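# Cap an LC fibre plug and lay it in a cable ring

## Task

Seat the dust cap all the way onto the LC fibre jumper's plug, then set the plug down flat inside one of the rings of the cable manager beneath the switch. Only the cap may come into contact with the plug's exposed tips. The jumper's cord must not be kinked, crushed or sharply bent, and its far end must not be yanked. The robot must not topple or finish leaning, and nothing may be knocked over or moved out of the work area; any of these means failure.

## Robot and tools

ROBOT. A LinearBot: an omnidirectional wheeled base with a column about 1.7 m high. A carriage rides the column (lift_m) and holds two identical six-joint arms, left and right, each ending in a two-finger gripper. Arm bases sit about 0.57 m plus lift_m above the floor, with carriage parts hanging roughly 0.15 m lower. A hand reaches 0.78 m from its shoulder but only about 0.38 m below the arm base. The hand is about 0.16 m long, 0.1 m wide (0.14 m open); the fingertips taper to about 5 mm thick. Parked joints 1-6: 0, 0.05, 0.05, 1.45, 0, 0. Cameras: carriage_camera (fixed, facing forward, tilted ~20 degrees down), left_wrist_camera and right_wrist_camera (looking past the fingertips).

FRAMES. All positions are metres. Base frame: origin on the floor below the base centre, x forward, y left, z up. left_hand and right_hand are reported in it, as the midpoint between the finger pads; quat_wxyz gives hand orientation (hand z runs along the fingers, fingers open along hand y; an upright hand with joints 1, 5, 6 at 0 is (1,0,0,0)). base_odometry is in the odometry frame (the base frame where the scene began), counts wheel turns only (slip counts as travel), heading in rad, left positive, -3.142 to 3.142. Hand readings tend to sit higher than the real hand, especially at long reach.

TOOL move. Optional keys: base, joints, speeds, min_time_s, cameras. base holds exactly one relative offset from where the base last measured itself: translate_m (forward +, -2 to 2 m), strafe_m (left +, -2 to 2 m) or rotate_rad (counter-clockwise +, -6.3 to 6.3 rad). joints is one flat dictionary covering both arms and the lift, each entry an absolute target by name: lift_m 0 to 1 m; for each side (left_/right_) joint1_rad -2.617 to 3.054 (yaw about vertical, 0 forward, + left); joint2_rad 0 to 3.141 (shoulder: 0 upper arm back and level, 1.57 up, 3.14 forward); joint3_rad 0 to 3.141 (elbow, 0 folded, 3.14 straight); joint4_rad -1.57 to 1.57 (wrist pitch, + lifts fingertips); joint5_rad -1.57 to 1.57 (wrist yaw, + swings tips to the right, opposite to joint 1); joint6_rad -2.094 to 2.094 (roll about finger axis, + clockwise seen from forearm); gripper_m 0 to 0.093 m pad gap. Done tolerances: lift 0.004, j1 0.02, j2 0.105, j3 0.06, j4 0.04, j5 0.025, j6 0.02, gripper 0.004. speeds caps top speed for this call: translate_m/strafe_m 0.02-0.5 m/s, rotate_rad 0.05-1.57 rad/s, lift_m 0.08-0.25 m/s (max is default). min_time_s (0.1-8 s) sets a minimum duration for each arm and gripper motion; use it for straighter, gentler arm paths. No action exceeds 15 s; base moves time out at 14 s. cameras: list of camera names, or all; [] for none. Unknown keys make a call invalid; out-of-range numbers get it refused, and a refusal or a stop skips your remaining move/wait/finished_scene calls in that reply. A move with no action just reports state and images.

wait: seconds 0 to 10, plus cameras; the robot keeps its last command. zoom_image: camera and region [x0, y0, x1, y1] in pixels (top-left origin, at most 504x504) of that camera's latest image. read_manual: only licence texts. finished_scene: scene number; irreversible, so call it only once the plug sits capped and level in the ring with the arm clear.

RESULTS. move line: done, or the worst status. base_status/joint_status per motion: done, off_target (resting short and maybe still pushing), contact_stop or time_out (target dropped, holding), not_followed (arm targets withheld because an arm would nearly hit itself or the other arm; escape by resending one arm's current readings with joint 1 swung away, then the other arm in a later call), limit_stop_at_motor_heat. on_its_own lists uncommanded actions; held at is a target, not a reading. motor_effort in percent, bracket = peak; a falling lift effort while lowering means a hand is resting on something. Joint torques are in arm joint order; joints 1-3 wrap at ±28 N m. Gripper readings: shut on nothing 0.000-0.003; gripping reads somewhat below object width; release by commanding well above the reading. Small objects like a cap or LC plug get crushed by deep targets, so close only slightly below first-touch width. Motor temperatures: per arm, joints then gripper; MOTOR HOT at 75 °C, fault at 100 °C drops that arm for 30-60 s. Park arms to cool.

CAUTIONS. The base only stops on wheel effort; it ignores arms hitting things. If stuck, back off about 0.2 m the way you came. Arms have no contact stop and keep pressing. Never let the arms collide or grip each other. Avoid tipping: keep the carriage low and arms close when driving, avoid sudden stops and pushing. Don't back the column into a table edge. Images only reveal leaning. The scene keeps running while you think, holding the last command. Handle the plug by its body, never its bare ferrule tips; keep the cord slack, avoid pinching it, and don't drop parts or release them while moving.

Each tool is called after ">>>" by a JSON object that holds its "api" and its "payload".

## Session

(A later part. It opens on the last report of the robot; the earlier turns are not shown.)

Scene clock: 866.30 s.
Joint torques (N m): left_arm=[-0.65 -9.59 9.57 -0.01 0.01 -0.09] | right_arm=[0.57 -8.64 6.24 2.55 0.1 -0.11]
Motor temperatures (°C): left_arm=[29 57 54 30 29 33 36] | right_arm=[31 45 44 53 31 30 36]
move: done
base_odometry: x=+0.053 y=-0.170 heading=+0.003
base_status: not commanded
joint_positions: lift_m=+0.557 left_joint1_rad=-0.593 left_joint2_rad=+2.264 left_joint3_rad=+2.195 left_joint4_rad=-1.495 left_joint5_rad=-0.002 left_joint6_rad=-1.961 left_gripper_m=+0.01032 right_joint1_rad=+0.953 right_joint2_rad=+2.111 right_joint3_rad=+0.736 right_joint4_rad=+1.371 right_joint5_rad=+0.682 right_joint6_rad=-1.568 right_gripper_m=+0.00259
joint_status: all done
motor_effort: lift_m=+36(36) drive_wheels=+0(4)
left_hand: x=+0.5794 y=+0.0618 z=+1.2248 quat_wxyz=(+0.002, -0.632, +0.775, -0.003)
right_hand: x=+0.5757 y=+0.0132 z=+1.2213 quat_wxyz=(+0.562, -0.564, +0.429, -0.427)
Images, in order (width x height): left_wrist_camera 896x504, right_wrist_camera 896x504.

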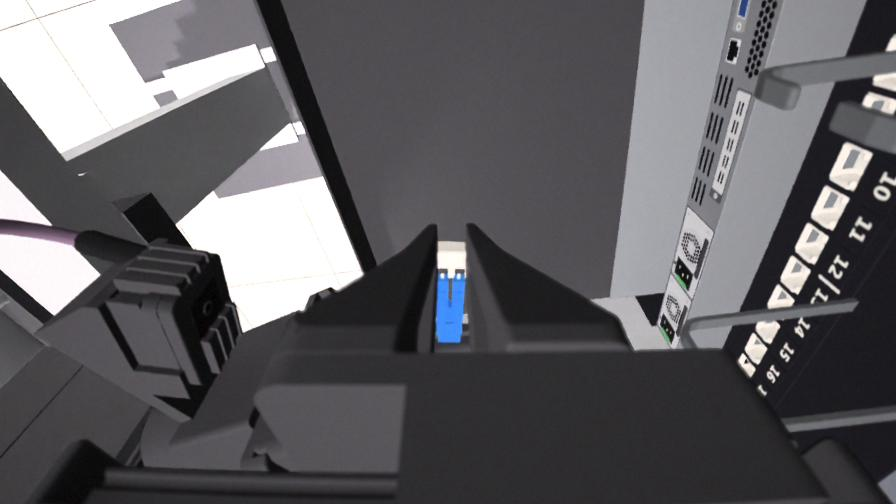

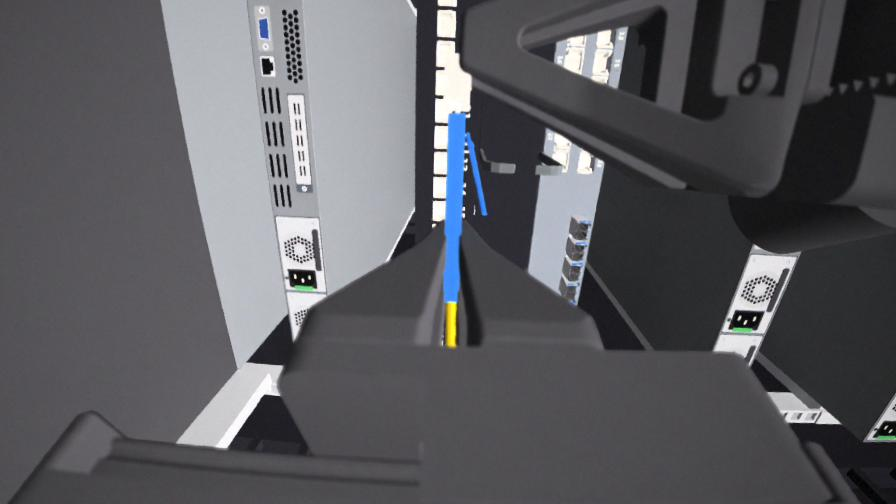

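>>> {"api": "move", "payload": {"joints": {"left_joint1_rad":-0.6105,"left_joint2_rad":2.2873,"left_joint3_rad":2.2398,"left_joint4_rad":-1.5125,"left_joint6_rad":-1.9805}, "min_time_s": 2, "cameras": ["left_wrist_camera","right_wrist_camera"]}}

>>> {"api": "zoom_image", "payload": {"camera": "left_wrist_camera", "region": [418, 230, 488, 300]}}

>>> {"api": "zoom_image", "payload": {"camera": "right_wrist_camera", "region": [428, 60, 488, 130]}}

Scene clock: 876.53 s.
Joint torques (N m): left_arm=[-0.69 -9.62 9.55 0 0.01 -0.09] | right_arm=[0.58 -8.65 6.24 2.55 0.1 -0.11]
Motor temperatures (°C): left_arm=[29 57 55 30 29 33 36] | right_arm=[31 45 44 53 31 30 36]
move: done
base_odometry: x=+0.053 y=-0.170 heading=+0.003
base_status: not commanded
joint_positions: lift_m=+0.557 left_joint1_rad=-0.601 left_joint2_rad=+2.271 left_joint3_rad=+2.207 left_joint4_rad=-1.501 left_joint5_rad=-0.002 left_joint6_rad=-1.970 left_gripper_m=+0.01032 right_joint1_rad=+0.953 right_joint2_rad=+2.111 right_joint3_rad=+0.736 right_joint4_rad=+1.371 right_joint5_rad=+0.682 right_joint6_rad=-1.568 right_gripper_m=+0.00259
joint_status: all done
motor_effort: lift_m=+36(36) drive_wheels=+0(6)
left_hand: x=+0.5783 y=+0.0583 z=+1.2246 quat_wxyz=(+0.002, -0.632, +0.775, -0.003)
right_hand: x=+0.5757 y=+0.0132 z=+1.2213 quat_wxyz=(+0.562, -0.564, +0.429, -0.427)
Images, in order (width x height): left_wrist_camera 896x504, right_wrist_camera 896x504.

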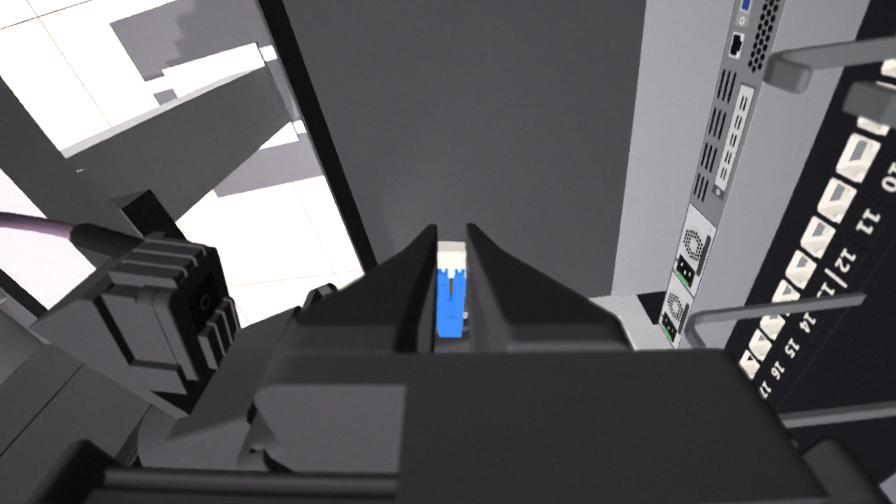

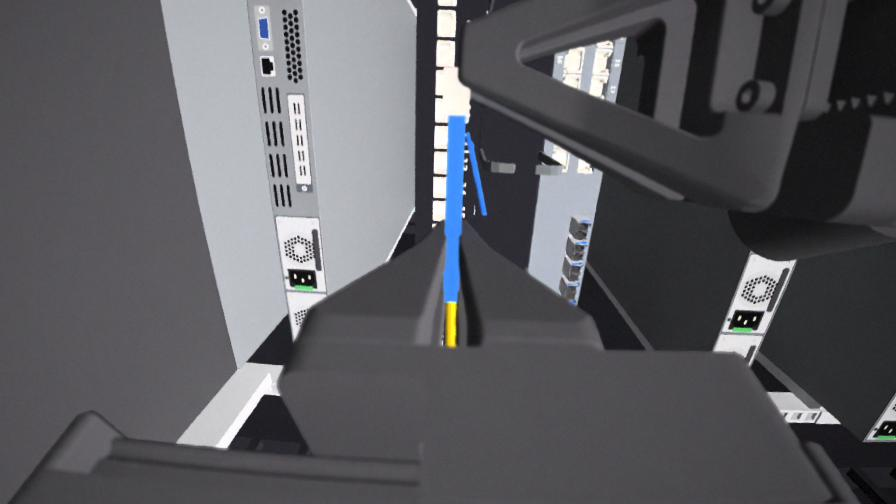

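Scaled by 7.200 from the camera's image (finer frame: 1280x720).

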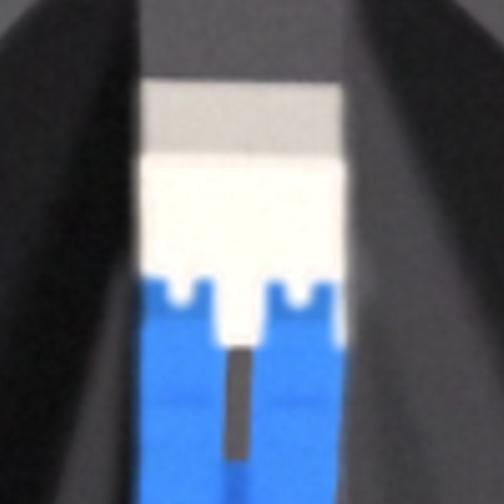

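Scaled by 7.200 from the camera's image (finer frame: 1280x720).

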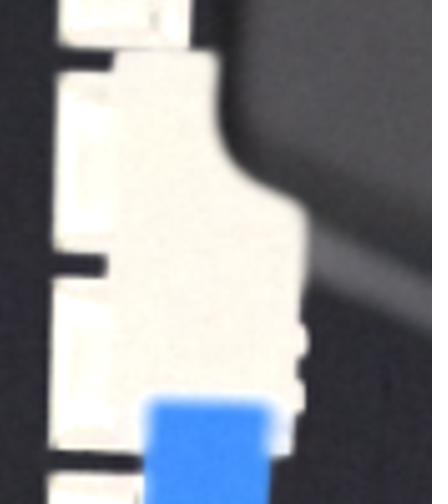

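>>> {"api": "move", "payload": {"joints": {"left_joint1_rad":-0.617,"left_joint2_rad":2.2935,"left_joint3_rad":2.2505,"left_joint4_rad":-1.517,"left_joint6_rad":-1.987}, "min_time_s": 2, "cameras": ["left_wrist_camera","right_wrist_camera"]}}

>>> {"api": "zoom_image", "payload": {"camera": "left_wrist_camera", "region": [418, 230, 488, 300]}}

>>> {"api": "zoom_image", "payload": {"camera": "right_wrist_camera", "region": [428, 60, 488, 130]}}

Scene clock: 884.30 s.
Joint torques (N m): left_arm=[-0.8 -9.5 9.59 0 0.01 -0.09] | right_arm=[0.58 -8.64 6.24 2.53 0.09 -0.11]
Motor temperatures (°C): left_arm=[29 57 55 30 29 33 36] | right_arm=[31 45 44 54 31 30 36]
move: done
base_odometry: x=+0.053 y=-0.170 heading=+0.003
base_status: not commanded
joint_positions: lift_m=+0.557 left_joint1_rad=-0.606 left_joint2_rad=+2.276 left_joint3_rad=+2.217 left_joint4_rad=-1.505 left_joint5_rad=-0.002 left_joint6_rad=-1.976 left_gripper_m=+0.01032 right_joint1_rad=+0.953 right_joint2_rad=+2.111 right_joint3_rad=+0.736 right_joint4_rad=+1.373 right_joint5_rad=+0.683 right_joint6_rad=-1.568 right_gripper_m=+0.00259
joint_status: all done
motor_effort: lift_m=+36(36) drive_wheels=+3(7)
left_hand: x=+0.5780 y=+0.0560 z=+1.2253 quat_wxyz=(+0.002, -0.633, +0.774, -0.003)
right_hand: x=+0.5757 y=+0.0131 z=+1.2217 quat_wxyz=(+0.562, -0.563, +0.429, -0.427)
Images, in order (width x height): left_wrist_camera 896x504, right_wrist_camera 896x504.

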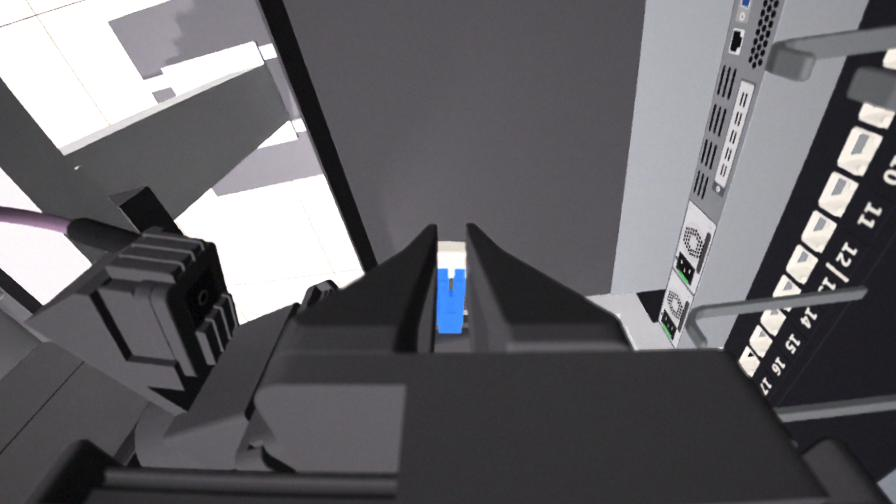

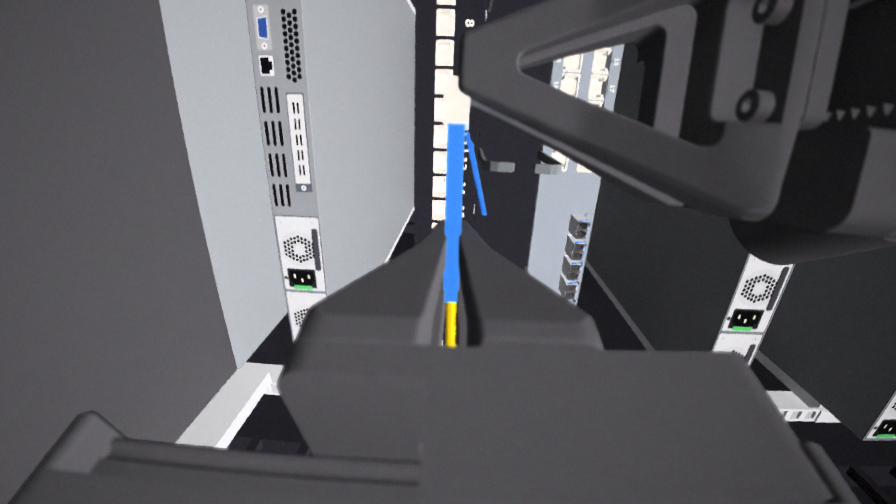

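Scaled by 7.200 from the camera's image (finer frame: 1280x720).

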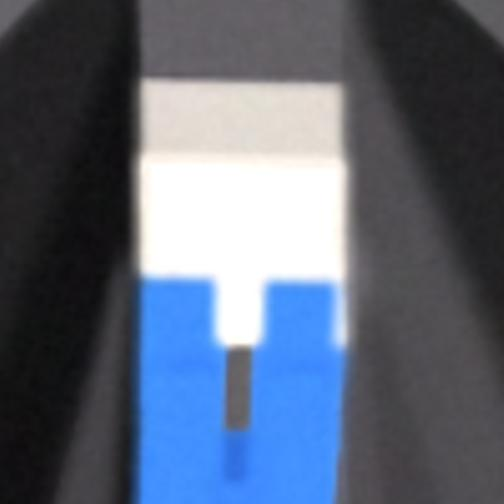

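Scaled by 7.200 from the camera's image (finer frame: 1280x720).

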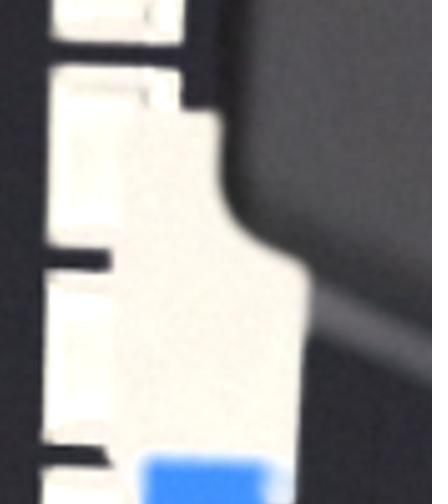

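>>> {"api": "move", "payload": {"joints": {"left_joint1_rad":-0.626,"left_joint2_rad":2.301,"left_joint3_rad":2.260,"left_joint4_rad":-1.521,"left_joint6_rad":-1.994}, "min_time_s": 2, "cameras": ["left_wrist_camera","right_wrist_camera"]}}

>>> {"api": "zoom_image", "payload": {"camera": "left_wrist_camera", "region": [418, 230, 488, 300]}}

>>> {"api": "zoom_image", "payload": {"camera": "right_wrist_camera", "region": [428, 80, 488, 150]}}

Scene clock: 892.03 s.
Joint torques (N m): left_arm=[-1.16 -9.62 9.48 0.01 0.03 -0.08] | right_arm=[0.57 -8.66 6.24 2.53 0.02 -0.11]
Motor temperatures (°C): left_arm=[29 57 56 30 29 33 36] | right_arm=[31 45 44 54 31 30 36]
move: done
base_odometry: x=+0.053 y=-0.170 heading=+0.003
base_status: not commanded
joint_positions: lift_m=+0.557 left_joint1_rad=-0.612 left_joint2_rad=+2.284 left_joint3_rad=+2.228 left_joint4_rad=-1.510 left_joint5_rad=-0.005 left_joint6_rad=-1.983 left_gripper_m=+0.01032 right_joint1_rad=+0.953 right_joint2_rad=+2.111 right_joint3_rad=+0.736 right_joint4_rad=+1.373 right_joint5_rad=+0.689 right_joint6_rad=-1.569 right_gripper_m=+0.00259
joint_status: all done
motor_effort: lift_m=+36(36) drive_wheels=+3(4)
left_hand: x=+0.5774 y=+0.0539 z=+1.2246 quat_wxyz=(+0.003, -0.633, +0.774, -0.002)
right_hand: x=+0.5760 y=+0.0121 z=+1.2217 quat_wxyz=(+0.561, -0.562, +0.430, -0.429)
Images, in order (width x height): left_wrist_camera 896x504, right_wrist_camera 896x504.

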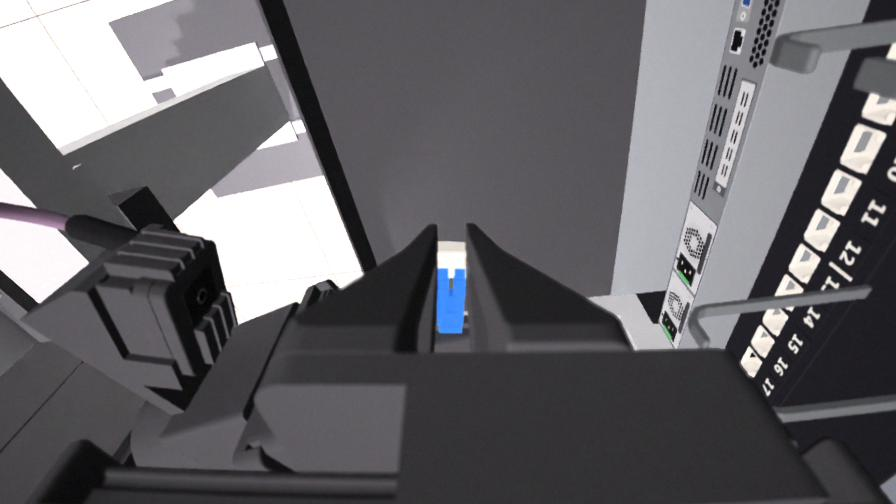

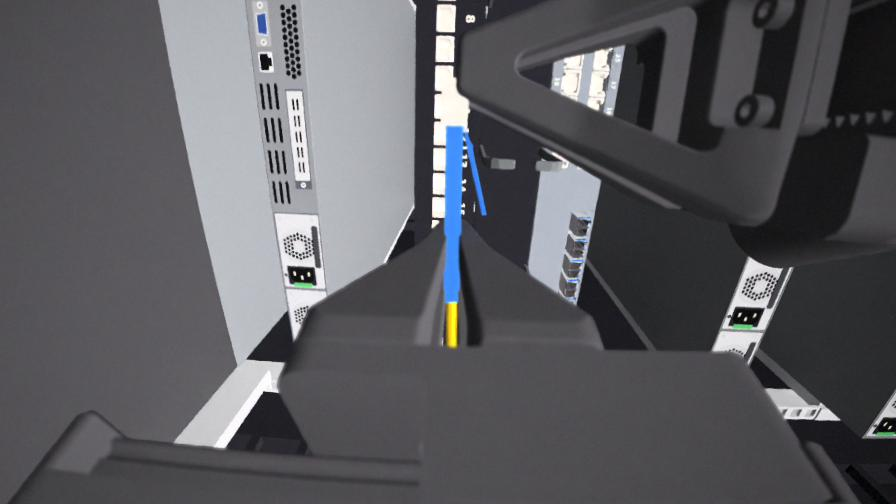

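Scaled by 7.200 from the camera's image (finer frame: 1280x720).

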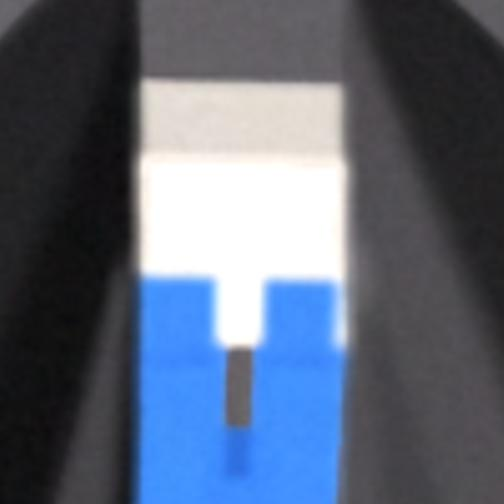

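Scaled by 7.200 from the camera's image (finer frame: 1280x720).

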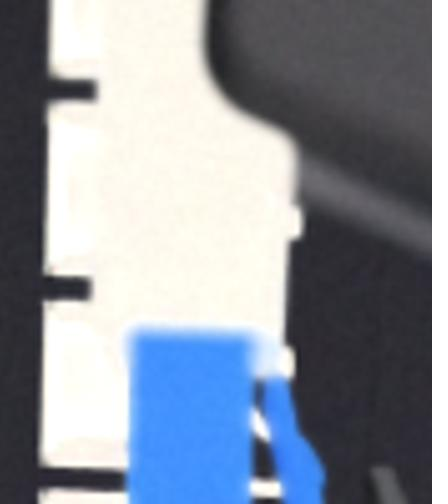

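>>> {"api": "move", "payload": {"joints": {"left_joint1_rad":-0.638,"left_joint2_rad":2.309,"left_joint3_rad":2.272,"left_joint4_rad":-1.524,"left_joint6_rad":-2.0}, "min_time_s": 2, "cameras": ["left_wrist_camera","right_wrist_camera"]}}

>>> {"api": "zoom_image", "payload": {"camera": "left_wrist_camera", "region": [418, 230, 488, 300]}}

>>> {"api": "zoom_image", "payload": {"camera": "right_wrist_camera", "region": [428, 80, 488, 150]}}

Scene clock: 907.97 s.
Joint torques (N m): left_arm=[-1.47 -9.57 9.43 0.04 0.13 -0.09] | right_arm=[0.58 -8.64 6.24 2.52 -0.06 -0.1]
Motor temperatures (°C): left_arm=[29 55 57 30 29 33 36] | right_arm=[31 45 44 54 31 30 36]
move: done
base_odometry: x=+0.053 y=-0.170 heading=+0.003
base_status: not commanded
joint_positions: lift_m=+0.557 left_joint1_rad=-0.619 left_joint2_rad=+2.291 left_joint3_rad=+2.241 left_joint4_rad=-1.517 left_joint5_rad=-0.017 left_joint6_rad=-1.990 left_gripper_m=+0.01032 right_joint1_rad=+0.953 right_joint2_rad=+2.111 right_joint3_rad=+0.736 right_joint4_rad=+1.373 right_joint5_rad=+0.696 right_joint6_rad=-1.569 right_gripper_m=+0.00259
joint_status: all done
motor_effort: lift_m=+36(36) drive_wheels=+0(4)
left_hand: x=+0.5775 y=+0.0524 z=+1.2245 quat_wxyz=(+0.009, -0.633, +0.774, +0.001)
right_hand: x=+0.5764 y=+0.0108 z=+1.2217 quat_wxyz=(+0.559, -0.560, +0.432, -0.432)
Images, in order (width x height): left_wrist_camera 896x504, right_wrist_camera 896x504.

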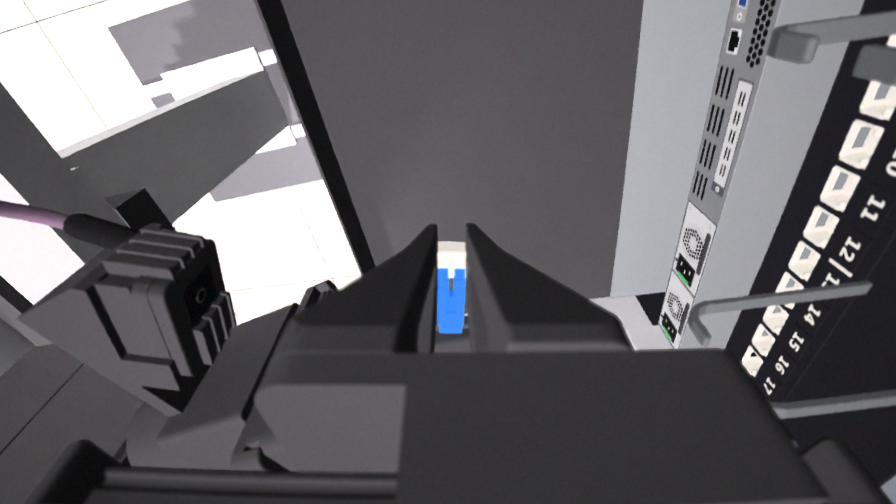

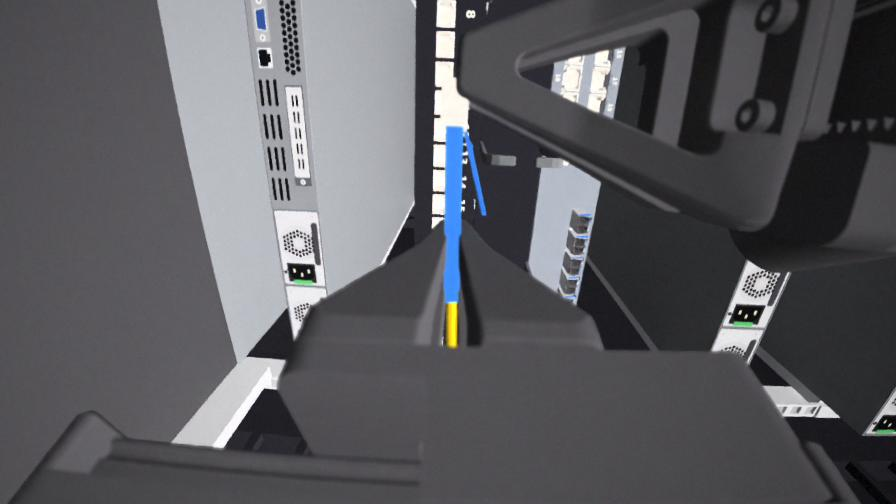

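Scaled by 7.200 from the camera's image (finer frame: 1280x720).

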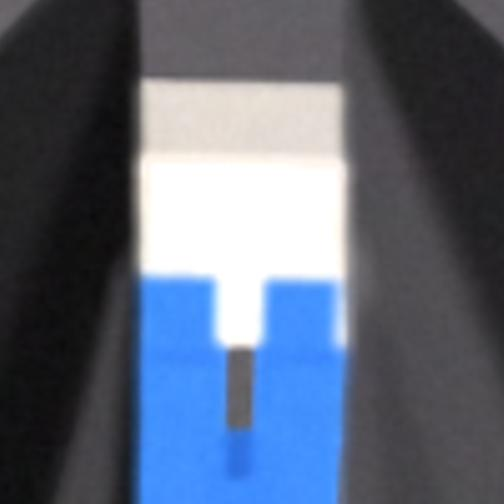

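Scaled by 7.200 from the camera's image (finer frame: 1280x720).

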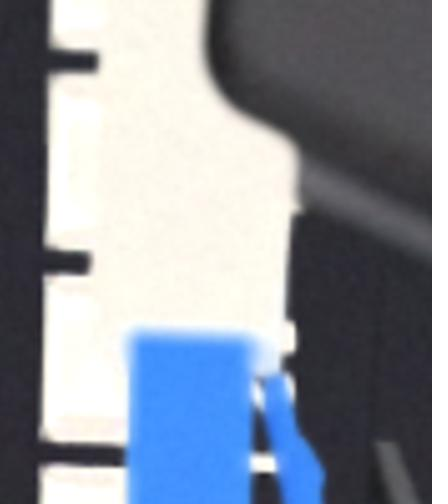

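>>> {"api": "move", "payload": {"joints": {"left_joint5_rad":0.02,"right_joint5_rad":0.672}, "min_time_s": 2, "cameras": ["left_wrist_camera","right_wrist_camera"]}}

>>> {"api": "zoom_image", "payload": {"camera": "left_wrist_camera", "region": [418, 230, 488, 300]}}

>>> {"api": "zoom_image", "payload": {"camera": "right_wrist_camera", "region": [428, 80, 488, 150]}}

Scene clock: 922.07 s.
Joint torques (N m): left_arm=[-1.43 -9.58 9.42 0.04 0.32 -0.09] | right_arm=[0.57 -8.65 6.24 2.52 -0.25 -0.1]
Motor temperatures (°C): left_arm=[29 57 57 30 29 33 36] | right_arm=[31 45 44 54 31 30 36]
move: off_target
base_odometry: x=+0.053 y=-0.170 heading=+0.003
base_status: not commanded
joint_positions: lift_m=+0.557 left_joint1_rad=-0.619 left_joint2_rad=+2.291 left_joint3_rad=+2.241 left_joint4_rad=-1.517 left_joint5_rad=-0.017 left_joint6_rad=-1.990 left_gripper_m=+0.01032 right_joint1_rad=+0.953 right_joint2_rad=+2.111 right_joint3_rad=+0.736 right_joint4_rad=+1.373 right_joint5_rad=+0.696 right_joint6_rad=-1.569 right_gripper_m=+0.00259
joint_status: left_joint5_rad off_target (ended at -0.017, target +0.020); the others done
motor_effort: lift_m=+36(36) drive_wheels=+0(4)
left_hand: x=+0.5774 y=+0.0524 z=+1.2245 quat_wxyz=(+0.009, -0.633, +0.774, +0.001)
right_hand: x=+0.5764 y=+0.0108 z=+1.2217 quat_wxyz=(+0.559, -0.560, +0.432, -0.432)
Images, in order (width x height): left_wrist_camera 896x504, right_wrist_camera 896x504.

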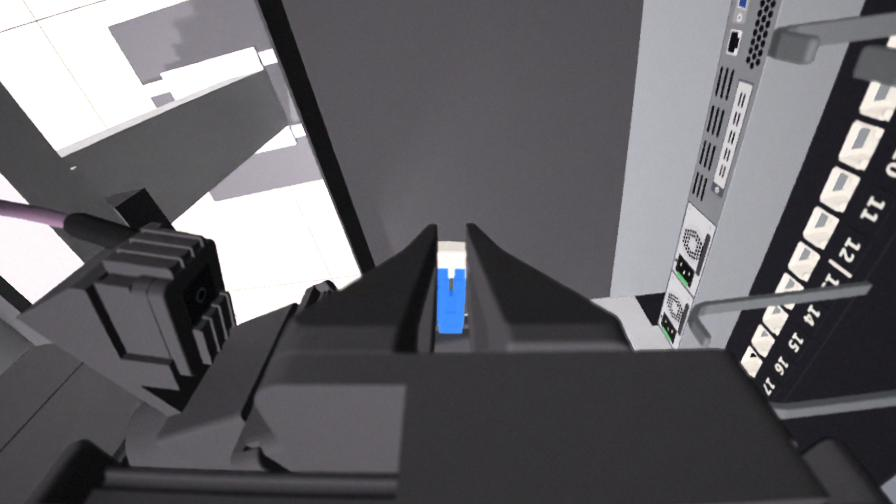

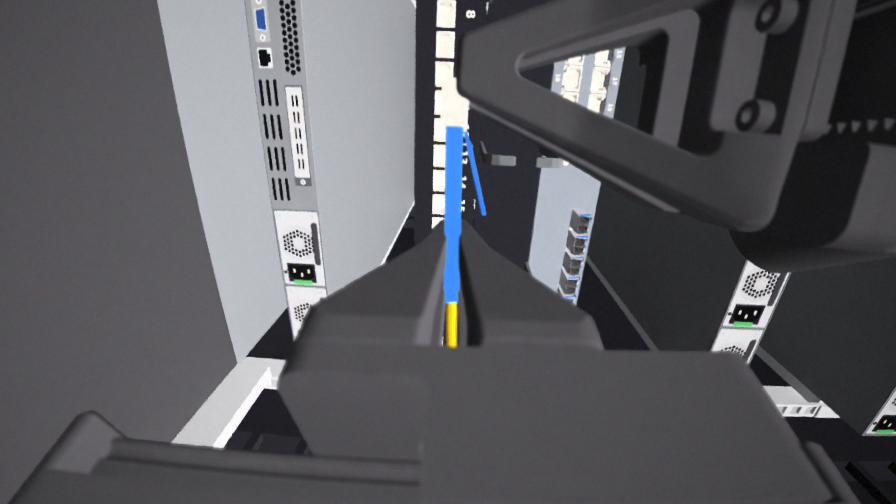

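Scaled by 7.200 from the camera's image (finer frame: 1280x720).

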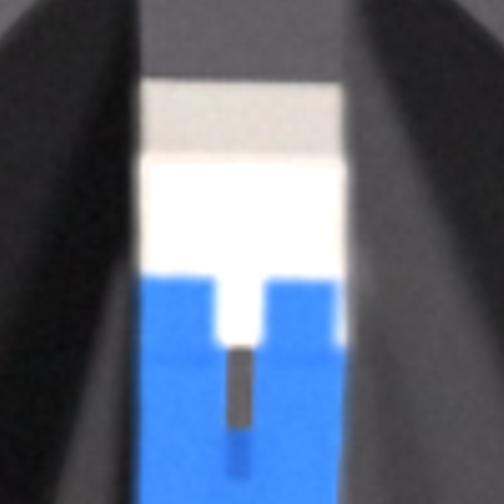

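Scaled by 7.200 from the camera's image (finer frame: 1280x720).

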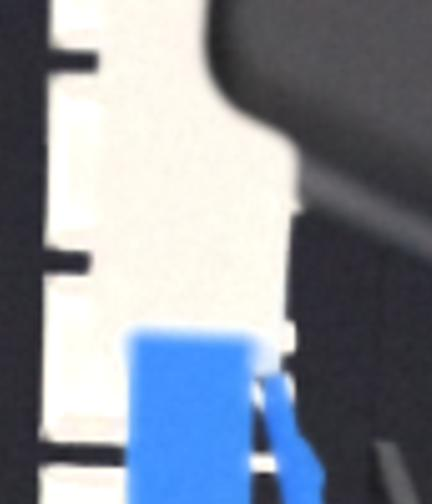

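>>> {"api": "move", "payload": {"joints": {"left_joint5_rad":0.08,"right_joint5_rad":0.61}, "min_time_s": 3, "cameras": ["left_wrist_camera"]}}

>>> {"api": "zoom_image", "payload": {"camera": "left_wrist_camera", "region": [418, 230, 488, 300]}}

Scene clock: 930.03 s.
Joint torques (N m): left_arm=[-1.43 -9.57 9.4 0.15 0.79 -0.07] | right_arm=[0.58 -8.64 6.22 2.54 -0.62 -0.1]
Motor temperatures (°C): left_arm=[29 58 57 30 29 33 36] | right_arm=[31 45 44 55 31 30 36]
move: off_target
base_odometry: x=+0.053 y=-0.170 heading=+0.003
base_status: not commanded
joint_positions: lift_m=+0.557 left_joint1_rad=-0.619 left_joint2_rad=+2.291 left_joint3_rad=+2.241 left_joint4_rad=-1.531 left_joint5_rad=-0.008 left_joint6_rad=-1.992 left_gripper_m=+0.01032 right_joint1_rad=+0.953 right_joint2_rad=+2.111 right_joint3_rad=+0.736 right_joint4_rad=+1.373 right_joint5_rad=+0.670 right_joint6_rad=-1.569 right_gripper_m=+0.00259
joint_status: left_joint5_rad off_target (ended at -0.008, target +0.080); right_joint5_rad off_target (ended at +0.670, target +0.610)
motor_effort: lift_m=+36(36) drive_wheels=+0(5)
left_hand: x=+0.5737 y=+0.0531 z=+1.2245 quat_wxyz=(+0.003, -0.634, +0.774, +0.006)
right_hand: x=+0.5751 y=+0.0152 z=+1.2217 quat_wxyz=(+0.565, -0.566, +0.425, -0.424)
Images, in order (width x height): left_wrist_camera 896x504.

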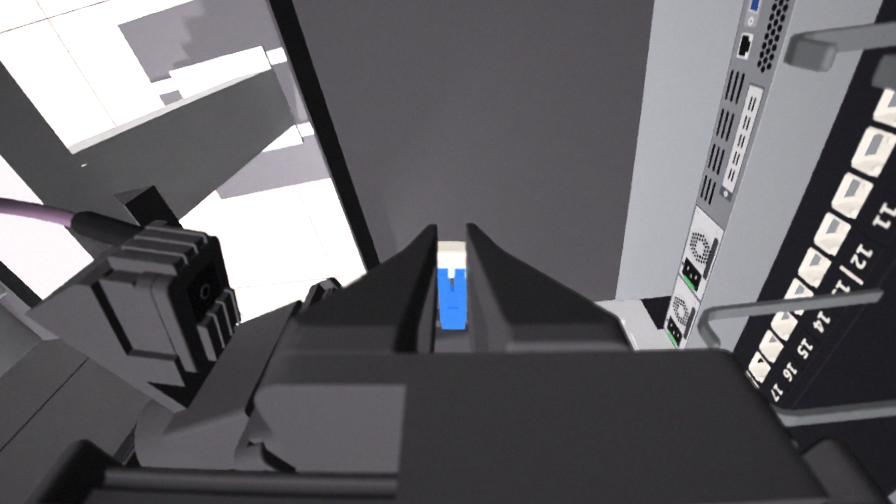

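Scaled by 7.200 from the camera's image (finer frame: 1280x720).

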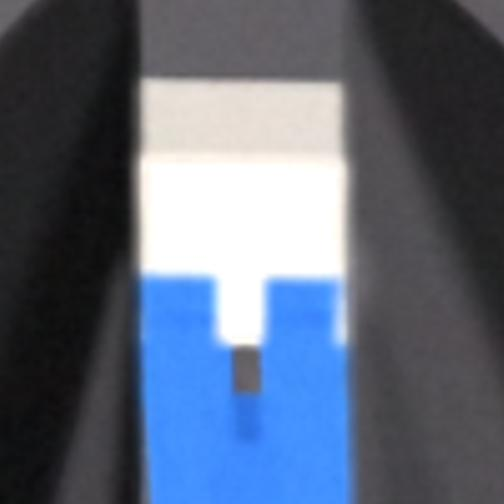

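>>> {"api": "move", "payload": {"joints": {"left_joint1_rad":-0.648,"left_joint5_rad":0.13}, "min_time_s": 3, "cameras": ["left_wrist_camera","right_wrist_camera"]}}

>>> {"api": "zoom_image", "payload": {"camera": "left_wrist_camera", "region": [418, 230, 488, 300]}}

>>> {"api": "zoom_image", "payload": {"camera": "right_wrist_camera", "region": [428, 80, 488, 150]}}

Scene clock: 940.90 s.
Joint torques (N m): left_arm=[-2.26 -9.55 9.4 0.19 1.19 -0.05] | right_arm=[0.58 -8.64 6.26 2.54 -0.62 -0.1]
Motor temperatures (°C): left_arm=[29 58 57 30 30 33 36] | right_arm=[31 45 44 55 32 30 36]
move: off_target
base_odometry: x=+0.053 y=-0.170 heading=+0.003
base_status: not commanded
joint_positions: lift_m=+0.557 left_joint1_rad=-0.619 left_joint2_rad=+2.291 left_joint3_rad=+2.241 left_joint4_rad=-1.534 left_joint5_rad=-0.002 left_joint6_rad=-1.995 left_gripper_m=+0.01032 right_joint1_rad=+0.953 right_joint2_rad=+2.111 right_joint3_rad=+0.736 right_joint4_rad=+1.373 right_joint5_rad=+0.669 right_joint6_rad=-1.569 right_gripper_m=+0.00259
joint_status: left_joint1_rad off_target (ended at -0.619, target -0.648); left_joint5_rad off_target (ended at -0.002, target +0.130)
motor_effort: lift_m=+36(36) drive_wheels=-1(5)
left_hand: x=+0.5724 y=+0.0527 z=+1.2245 quat_wxyz=(-0.001, -0.635, +0.773, +0.007)
right_hand: x=+0.5751 y=+0.0154 z=+1.2217 quat_wxyz=(+0.565, -0.566, +0.425, -0.424)
Images, in order (width x height): left_wrist_camera 896x504, right_wrist_camera 896x504.

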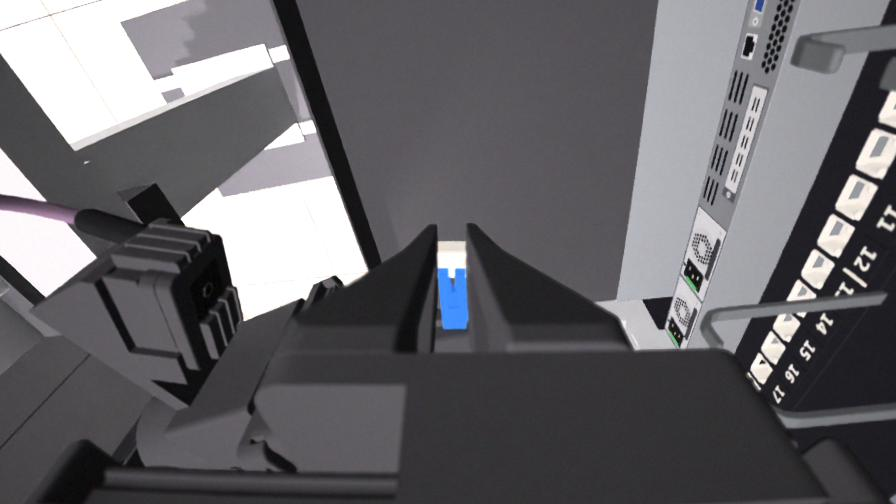

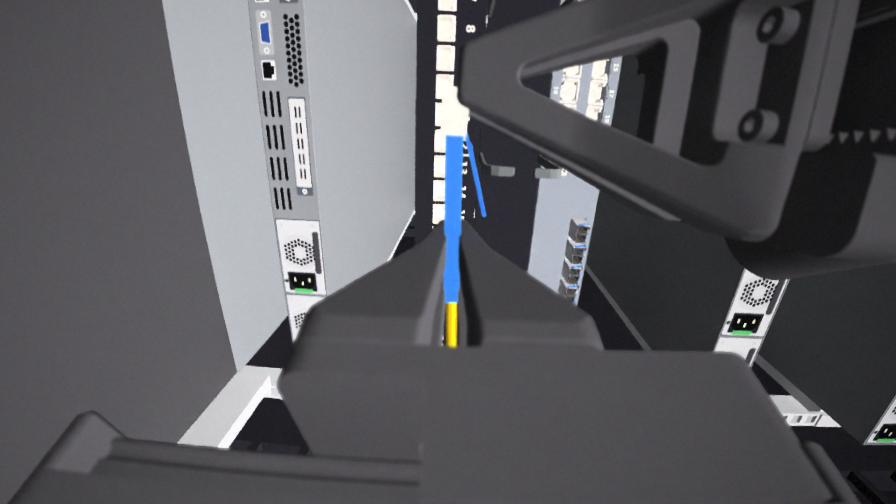

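Scaled by 7.200 from the camera's image (finer frame: 1280x720).

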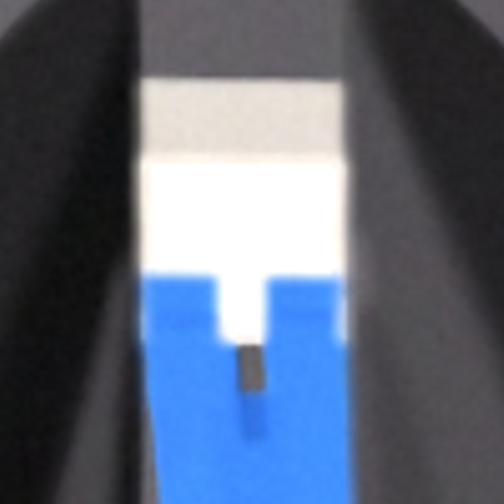

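Scaled by 7.200 from the camera's image (finer frame: 1280x720).

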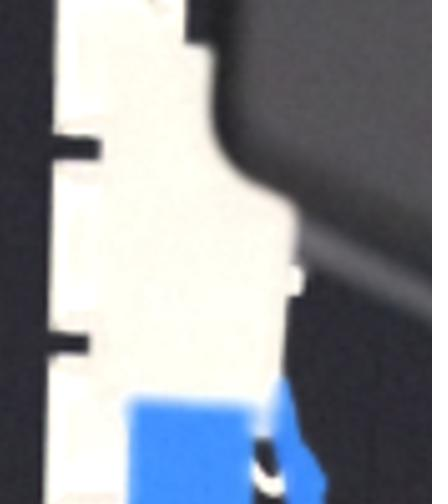

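>>> {"api": "move", "payload": {"joints": {"left_joint6_rad":-2.065}, "min_time_s": 2, "cameras": ["left_wrist_camera"]}}

>>> {"api": "zoom_image", "payload": {"camera": "left_wrist_camera", "region": [418, 230, 488, 300]}}

Scene clock: 948.80 s.
Joint torques (N m): left_arm=[-2.26 -9.57 9.37 0.23 1.15 -0.07] | right_arm=[0.58 -8.65 6.26 2.54 -0.62 -0.1]
Motor temperatures (°C): left_arm=[30 58 57 30 30 33 36] | right_arm=[31 45 44 55 32 30 36]
move: done
base_odometry: x=+0.053 y=-0.170 heading=+0.003
base_status: not commanded
joint_positions: lift_m=+0.557 left_joint1_rad=-0.619 left_joint2_rad=+2.291 left_joint3_rad=+2.241 left_joint4_rad=-1.540 left_joint5_rad=+0.003 left_joint6_rad=-2.057 left_gripper_m=+0.01032 right_joint1_rad=+0.953 right_joint2_rad=+2.111 right_joint3_rad=+0.736 right_joint4_rad=+1.373 right_joint5_rad=+0.669 right_joint6_rad=-1.569 right_gripper_m=+0.00259
joint_status: all done
motor_effort: lift_m=+36(36) drive_wheels=+3(4)
left_hand: x=+0.5708 y=+0.0528 z=+1.2245 quat_wxyz=(-0.004, -0.659, +0.753, +0.009)
right_hand: x=+0.5751 y=+0.0154 z=+1.2217 quat_wxyz=(+0.565, -0.566, +0.425, -0.424)
Images, in order (width x height): left_wrist_camera 896x504.

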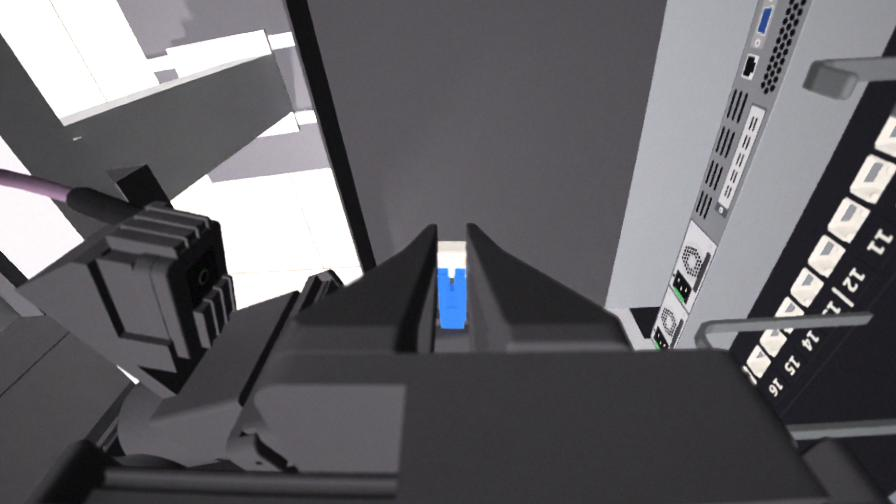

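Scaled by 7.200 from the camera's image (finer frame: 1280x720).

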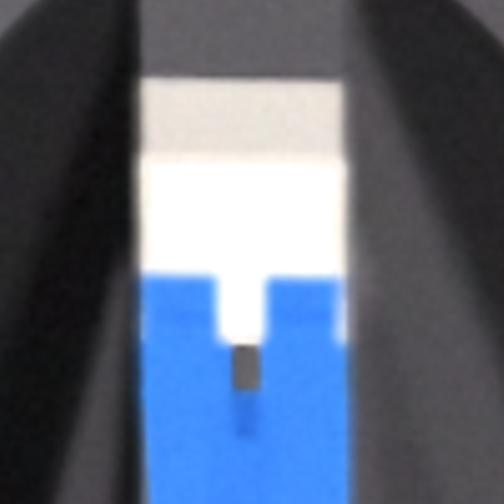

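>>> {"api": "move", "payload": {"joints": {"left_joint1_rad":-0.656,"left_joint5_rad":0.2}, "min_time_s": 3, "cameras": ["left_wrist_camera","right_wrist_camera"]}}

>>> {"api": "zoom_image", "payload": {"camera": "left_wrist_camera", "region": [418, 230, 488, 300]}}

Scene clock: 957.13 s.
Joint torques (N m): left_arm=[-2.93 -9.55 9.39 0.25 1.64 0] | right_arm=[0.57 -8.64 6.24 2.53 -0.77 -0.1]
Motor temperatures (°C): left_arm=[30 59 57 30 31 33 36] | right_arm=[31 45 44 55 32 30 36]
move: off_target
base_odometry: x=+0.053 y=-0.170 heading=+0.003
base_status: not commanded
joint_positions: lift_m=+0.557 left_joint1_rad=-0.619 left_joint2_rad=+2.291 left_joint3_rad=+2.241 left_joint4_rad=-1.541 left_joint5_rad=+0.022 left_joint6_rad=-2.064 left_gripper_m=+0.01032 right_joint1_rad=+0.953 right_joint2_rad=+2.111 right_joint3_rad=+0.736 right_joint4_rad=+1.373 right_joint5_rad=+0.683 right_joint6_rad=-1.569 right_gripper_m=+0.00259
joint_status: left_joint1_rad off_target (ended at -0.619, target -0.656); left_joint5_rad off_target (ended at +0.022, target +0.200)
motor_effort: lift_m=+36(36) drive_wheels=+2(4)
left_hand: x=+0.5688 y=+0.0502 z=+1.2246 quat_wxyz=(-0.013, -0.661, +0.750, +0.007)
right_hand: x=+0.5758 y=+0.0130 z=+1.2217 quat_wxyz=(+0.562, -0.563, +0.429, -0.428)
Images, in order (width x height): left_wrist_camera 896x504, right_wrist_camera 896x504.

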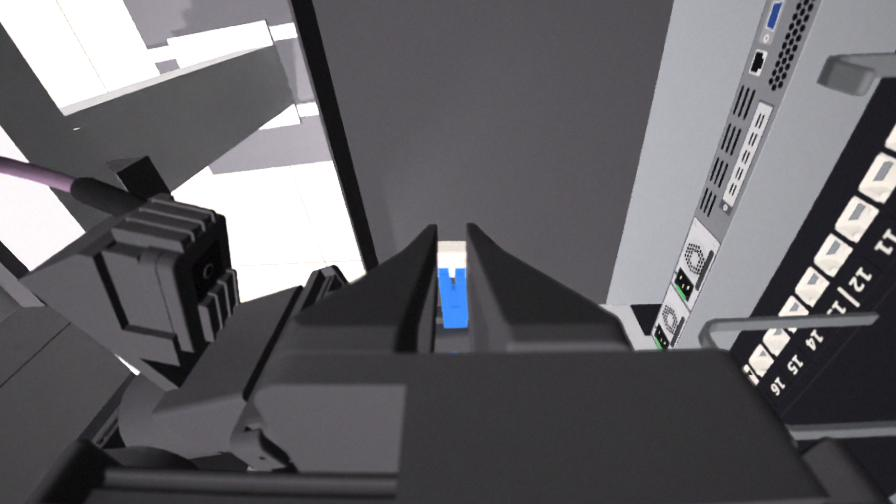

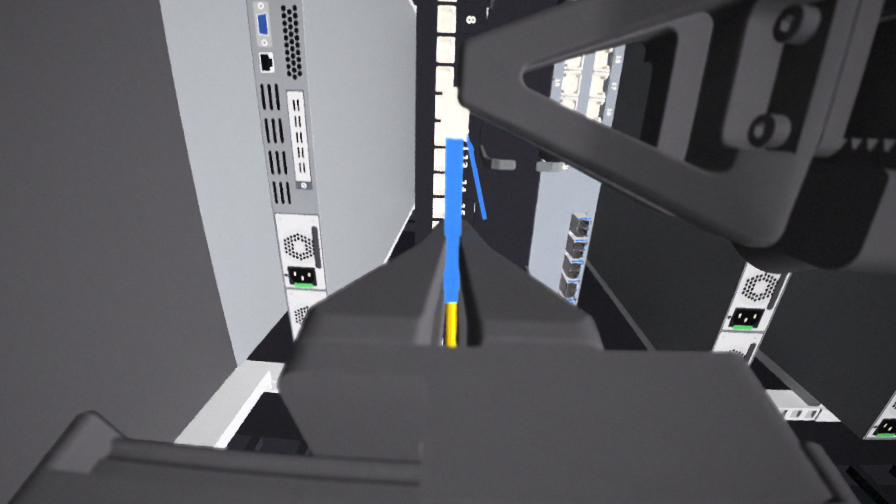

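Scaled by 7.200 from the camera's image (finer frame: 1280x720).

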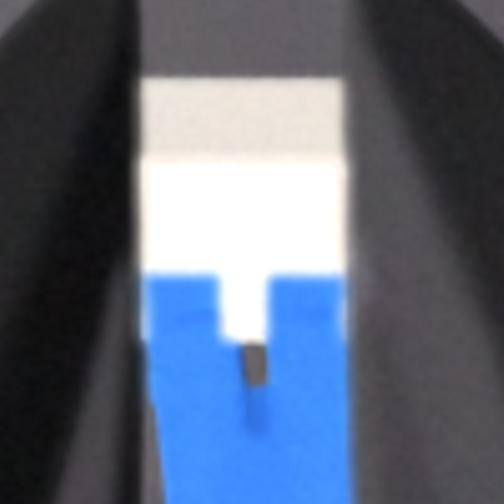

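>>> {"api": "move", "payload": {"joints": {"left_joint2_rad":2.336,"left_joint3_rad":2.316,"left_joint4_rad":-1.542}, "min_time_s": 3, "cameras": ["left_wrist_camera","right_wrist_camera"]}}

>>> {"api": "zoom_image", "payload": {"camera": "left_wrist_camera", "region": [418, 230, 488, 300]}}

>>> {"api": "zoom_image", "payload": {"camera": "right_wrist_camera", "region": [428, 80, 488, 150]}}

Scene clock: 974.70 s.
Joint torques (N m): left_arm=[-2.91 -9.78 9.7 0.23 1.59 0] | right_arm=[0.9 -8.9 6.22 2.55 -0.85 -0.1]
Motor temperatures (°C): left_arm=[30 59 57 30 33 33 36] | right_arm=[31 45 44 55 32 30 36]
move: done
base_odometry: x=+0.053 y=-0.170 heading=+0.003
base_status: not commanded
joint_positions: lift_m=+0.557 left_joint1_rad=-0.619 left_joint2_rad=+2.319 left_joint3_rad=+2.281 left_joint4_rad=-1.559 left_joint5_rad=+0.026 left_joint6_rad=-2.064 left_gripper_m=+0.01032 right_joint1_rad=+0.950 right_joint2_rad=+2.114 right_joint3_rad=+0.736 right_joint4_rad=+1.371 right_joint5_rad=+0.691 right_joint6_rad=-1.569 right_gripper_m=+0.00259
joint_status: all done
motor_effort: lift_m=+36(36) drive_wheels=+1(6)
left_hand: x=+0.5711 y=+0.0477 z=+1.2227 quat_wxyz=(-0.016, -0.661, +0.750, +0.010)
right_hand: x=+0.5771 y=+0.0106 z=+1.2200 quat_wxyz=(+0.558, -0.563, +0.431, -0.431)
Images, in order (width x height): left_wrist_camera 896x504, right_wrist_camera 896x504.

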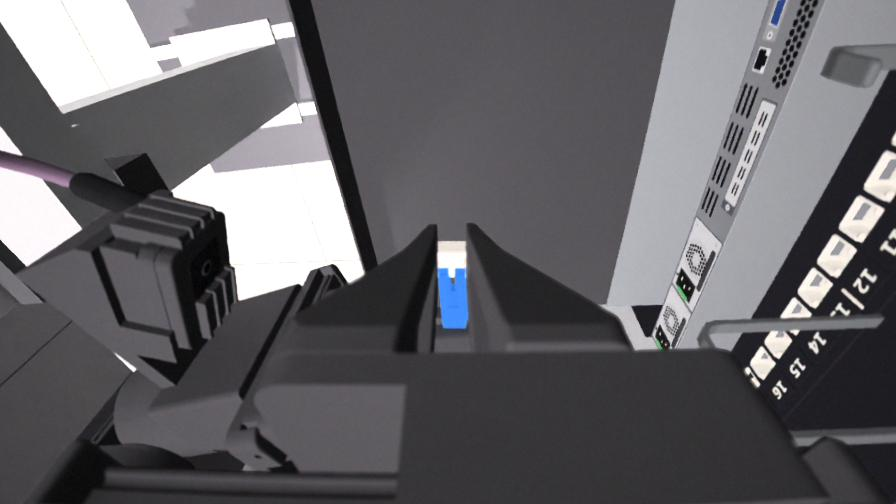

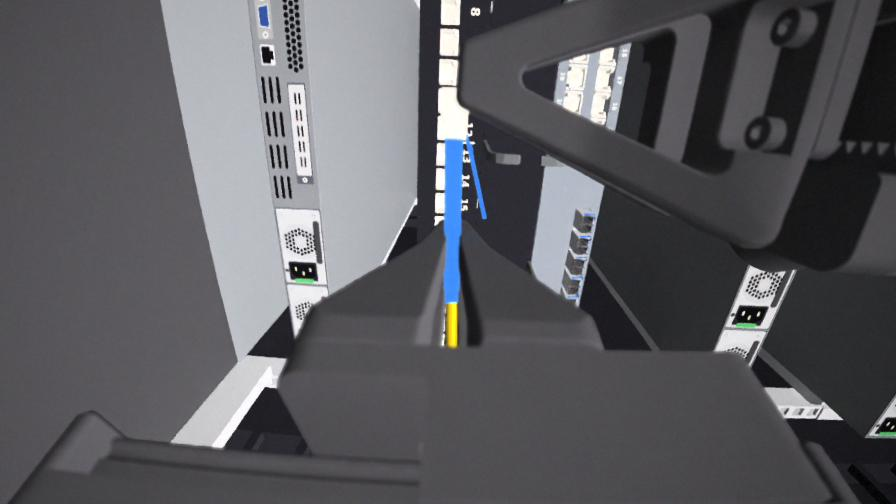

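Scaled by 7.200 from the camera's image (finer frame: 1280x720).

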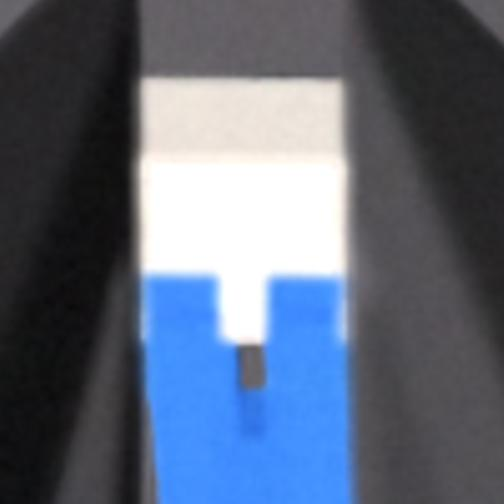

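Scaled by 7.200 from the camera's image (finer frame: 1280x720).

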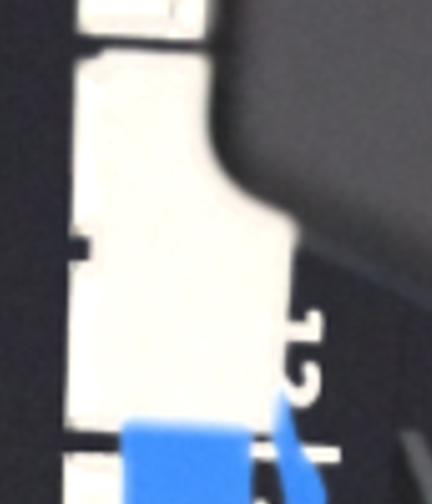

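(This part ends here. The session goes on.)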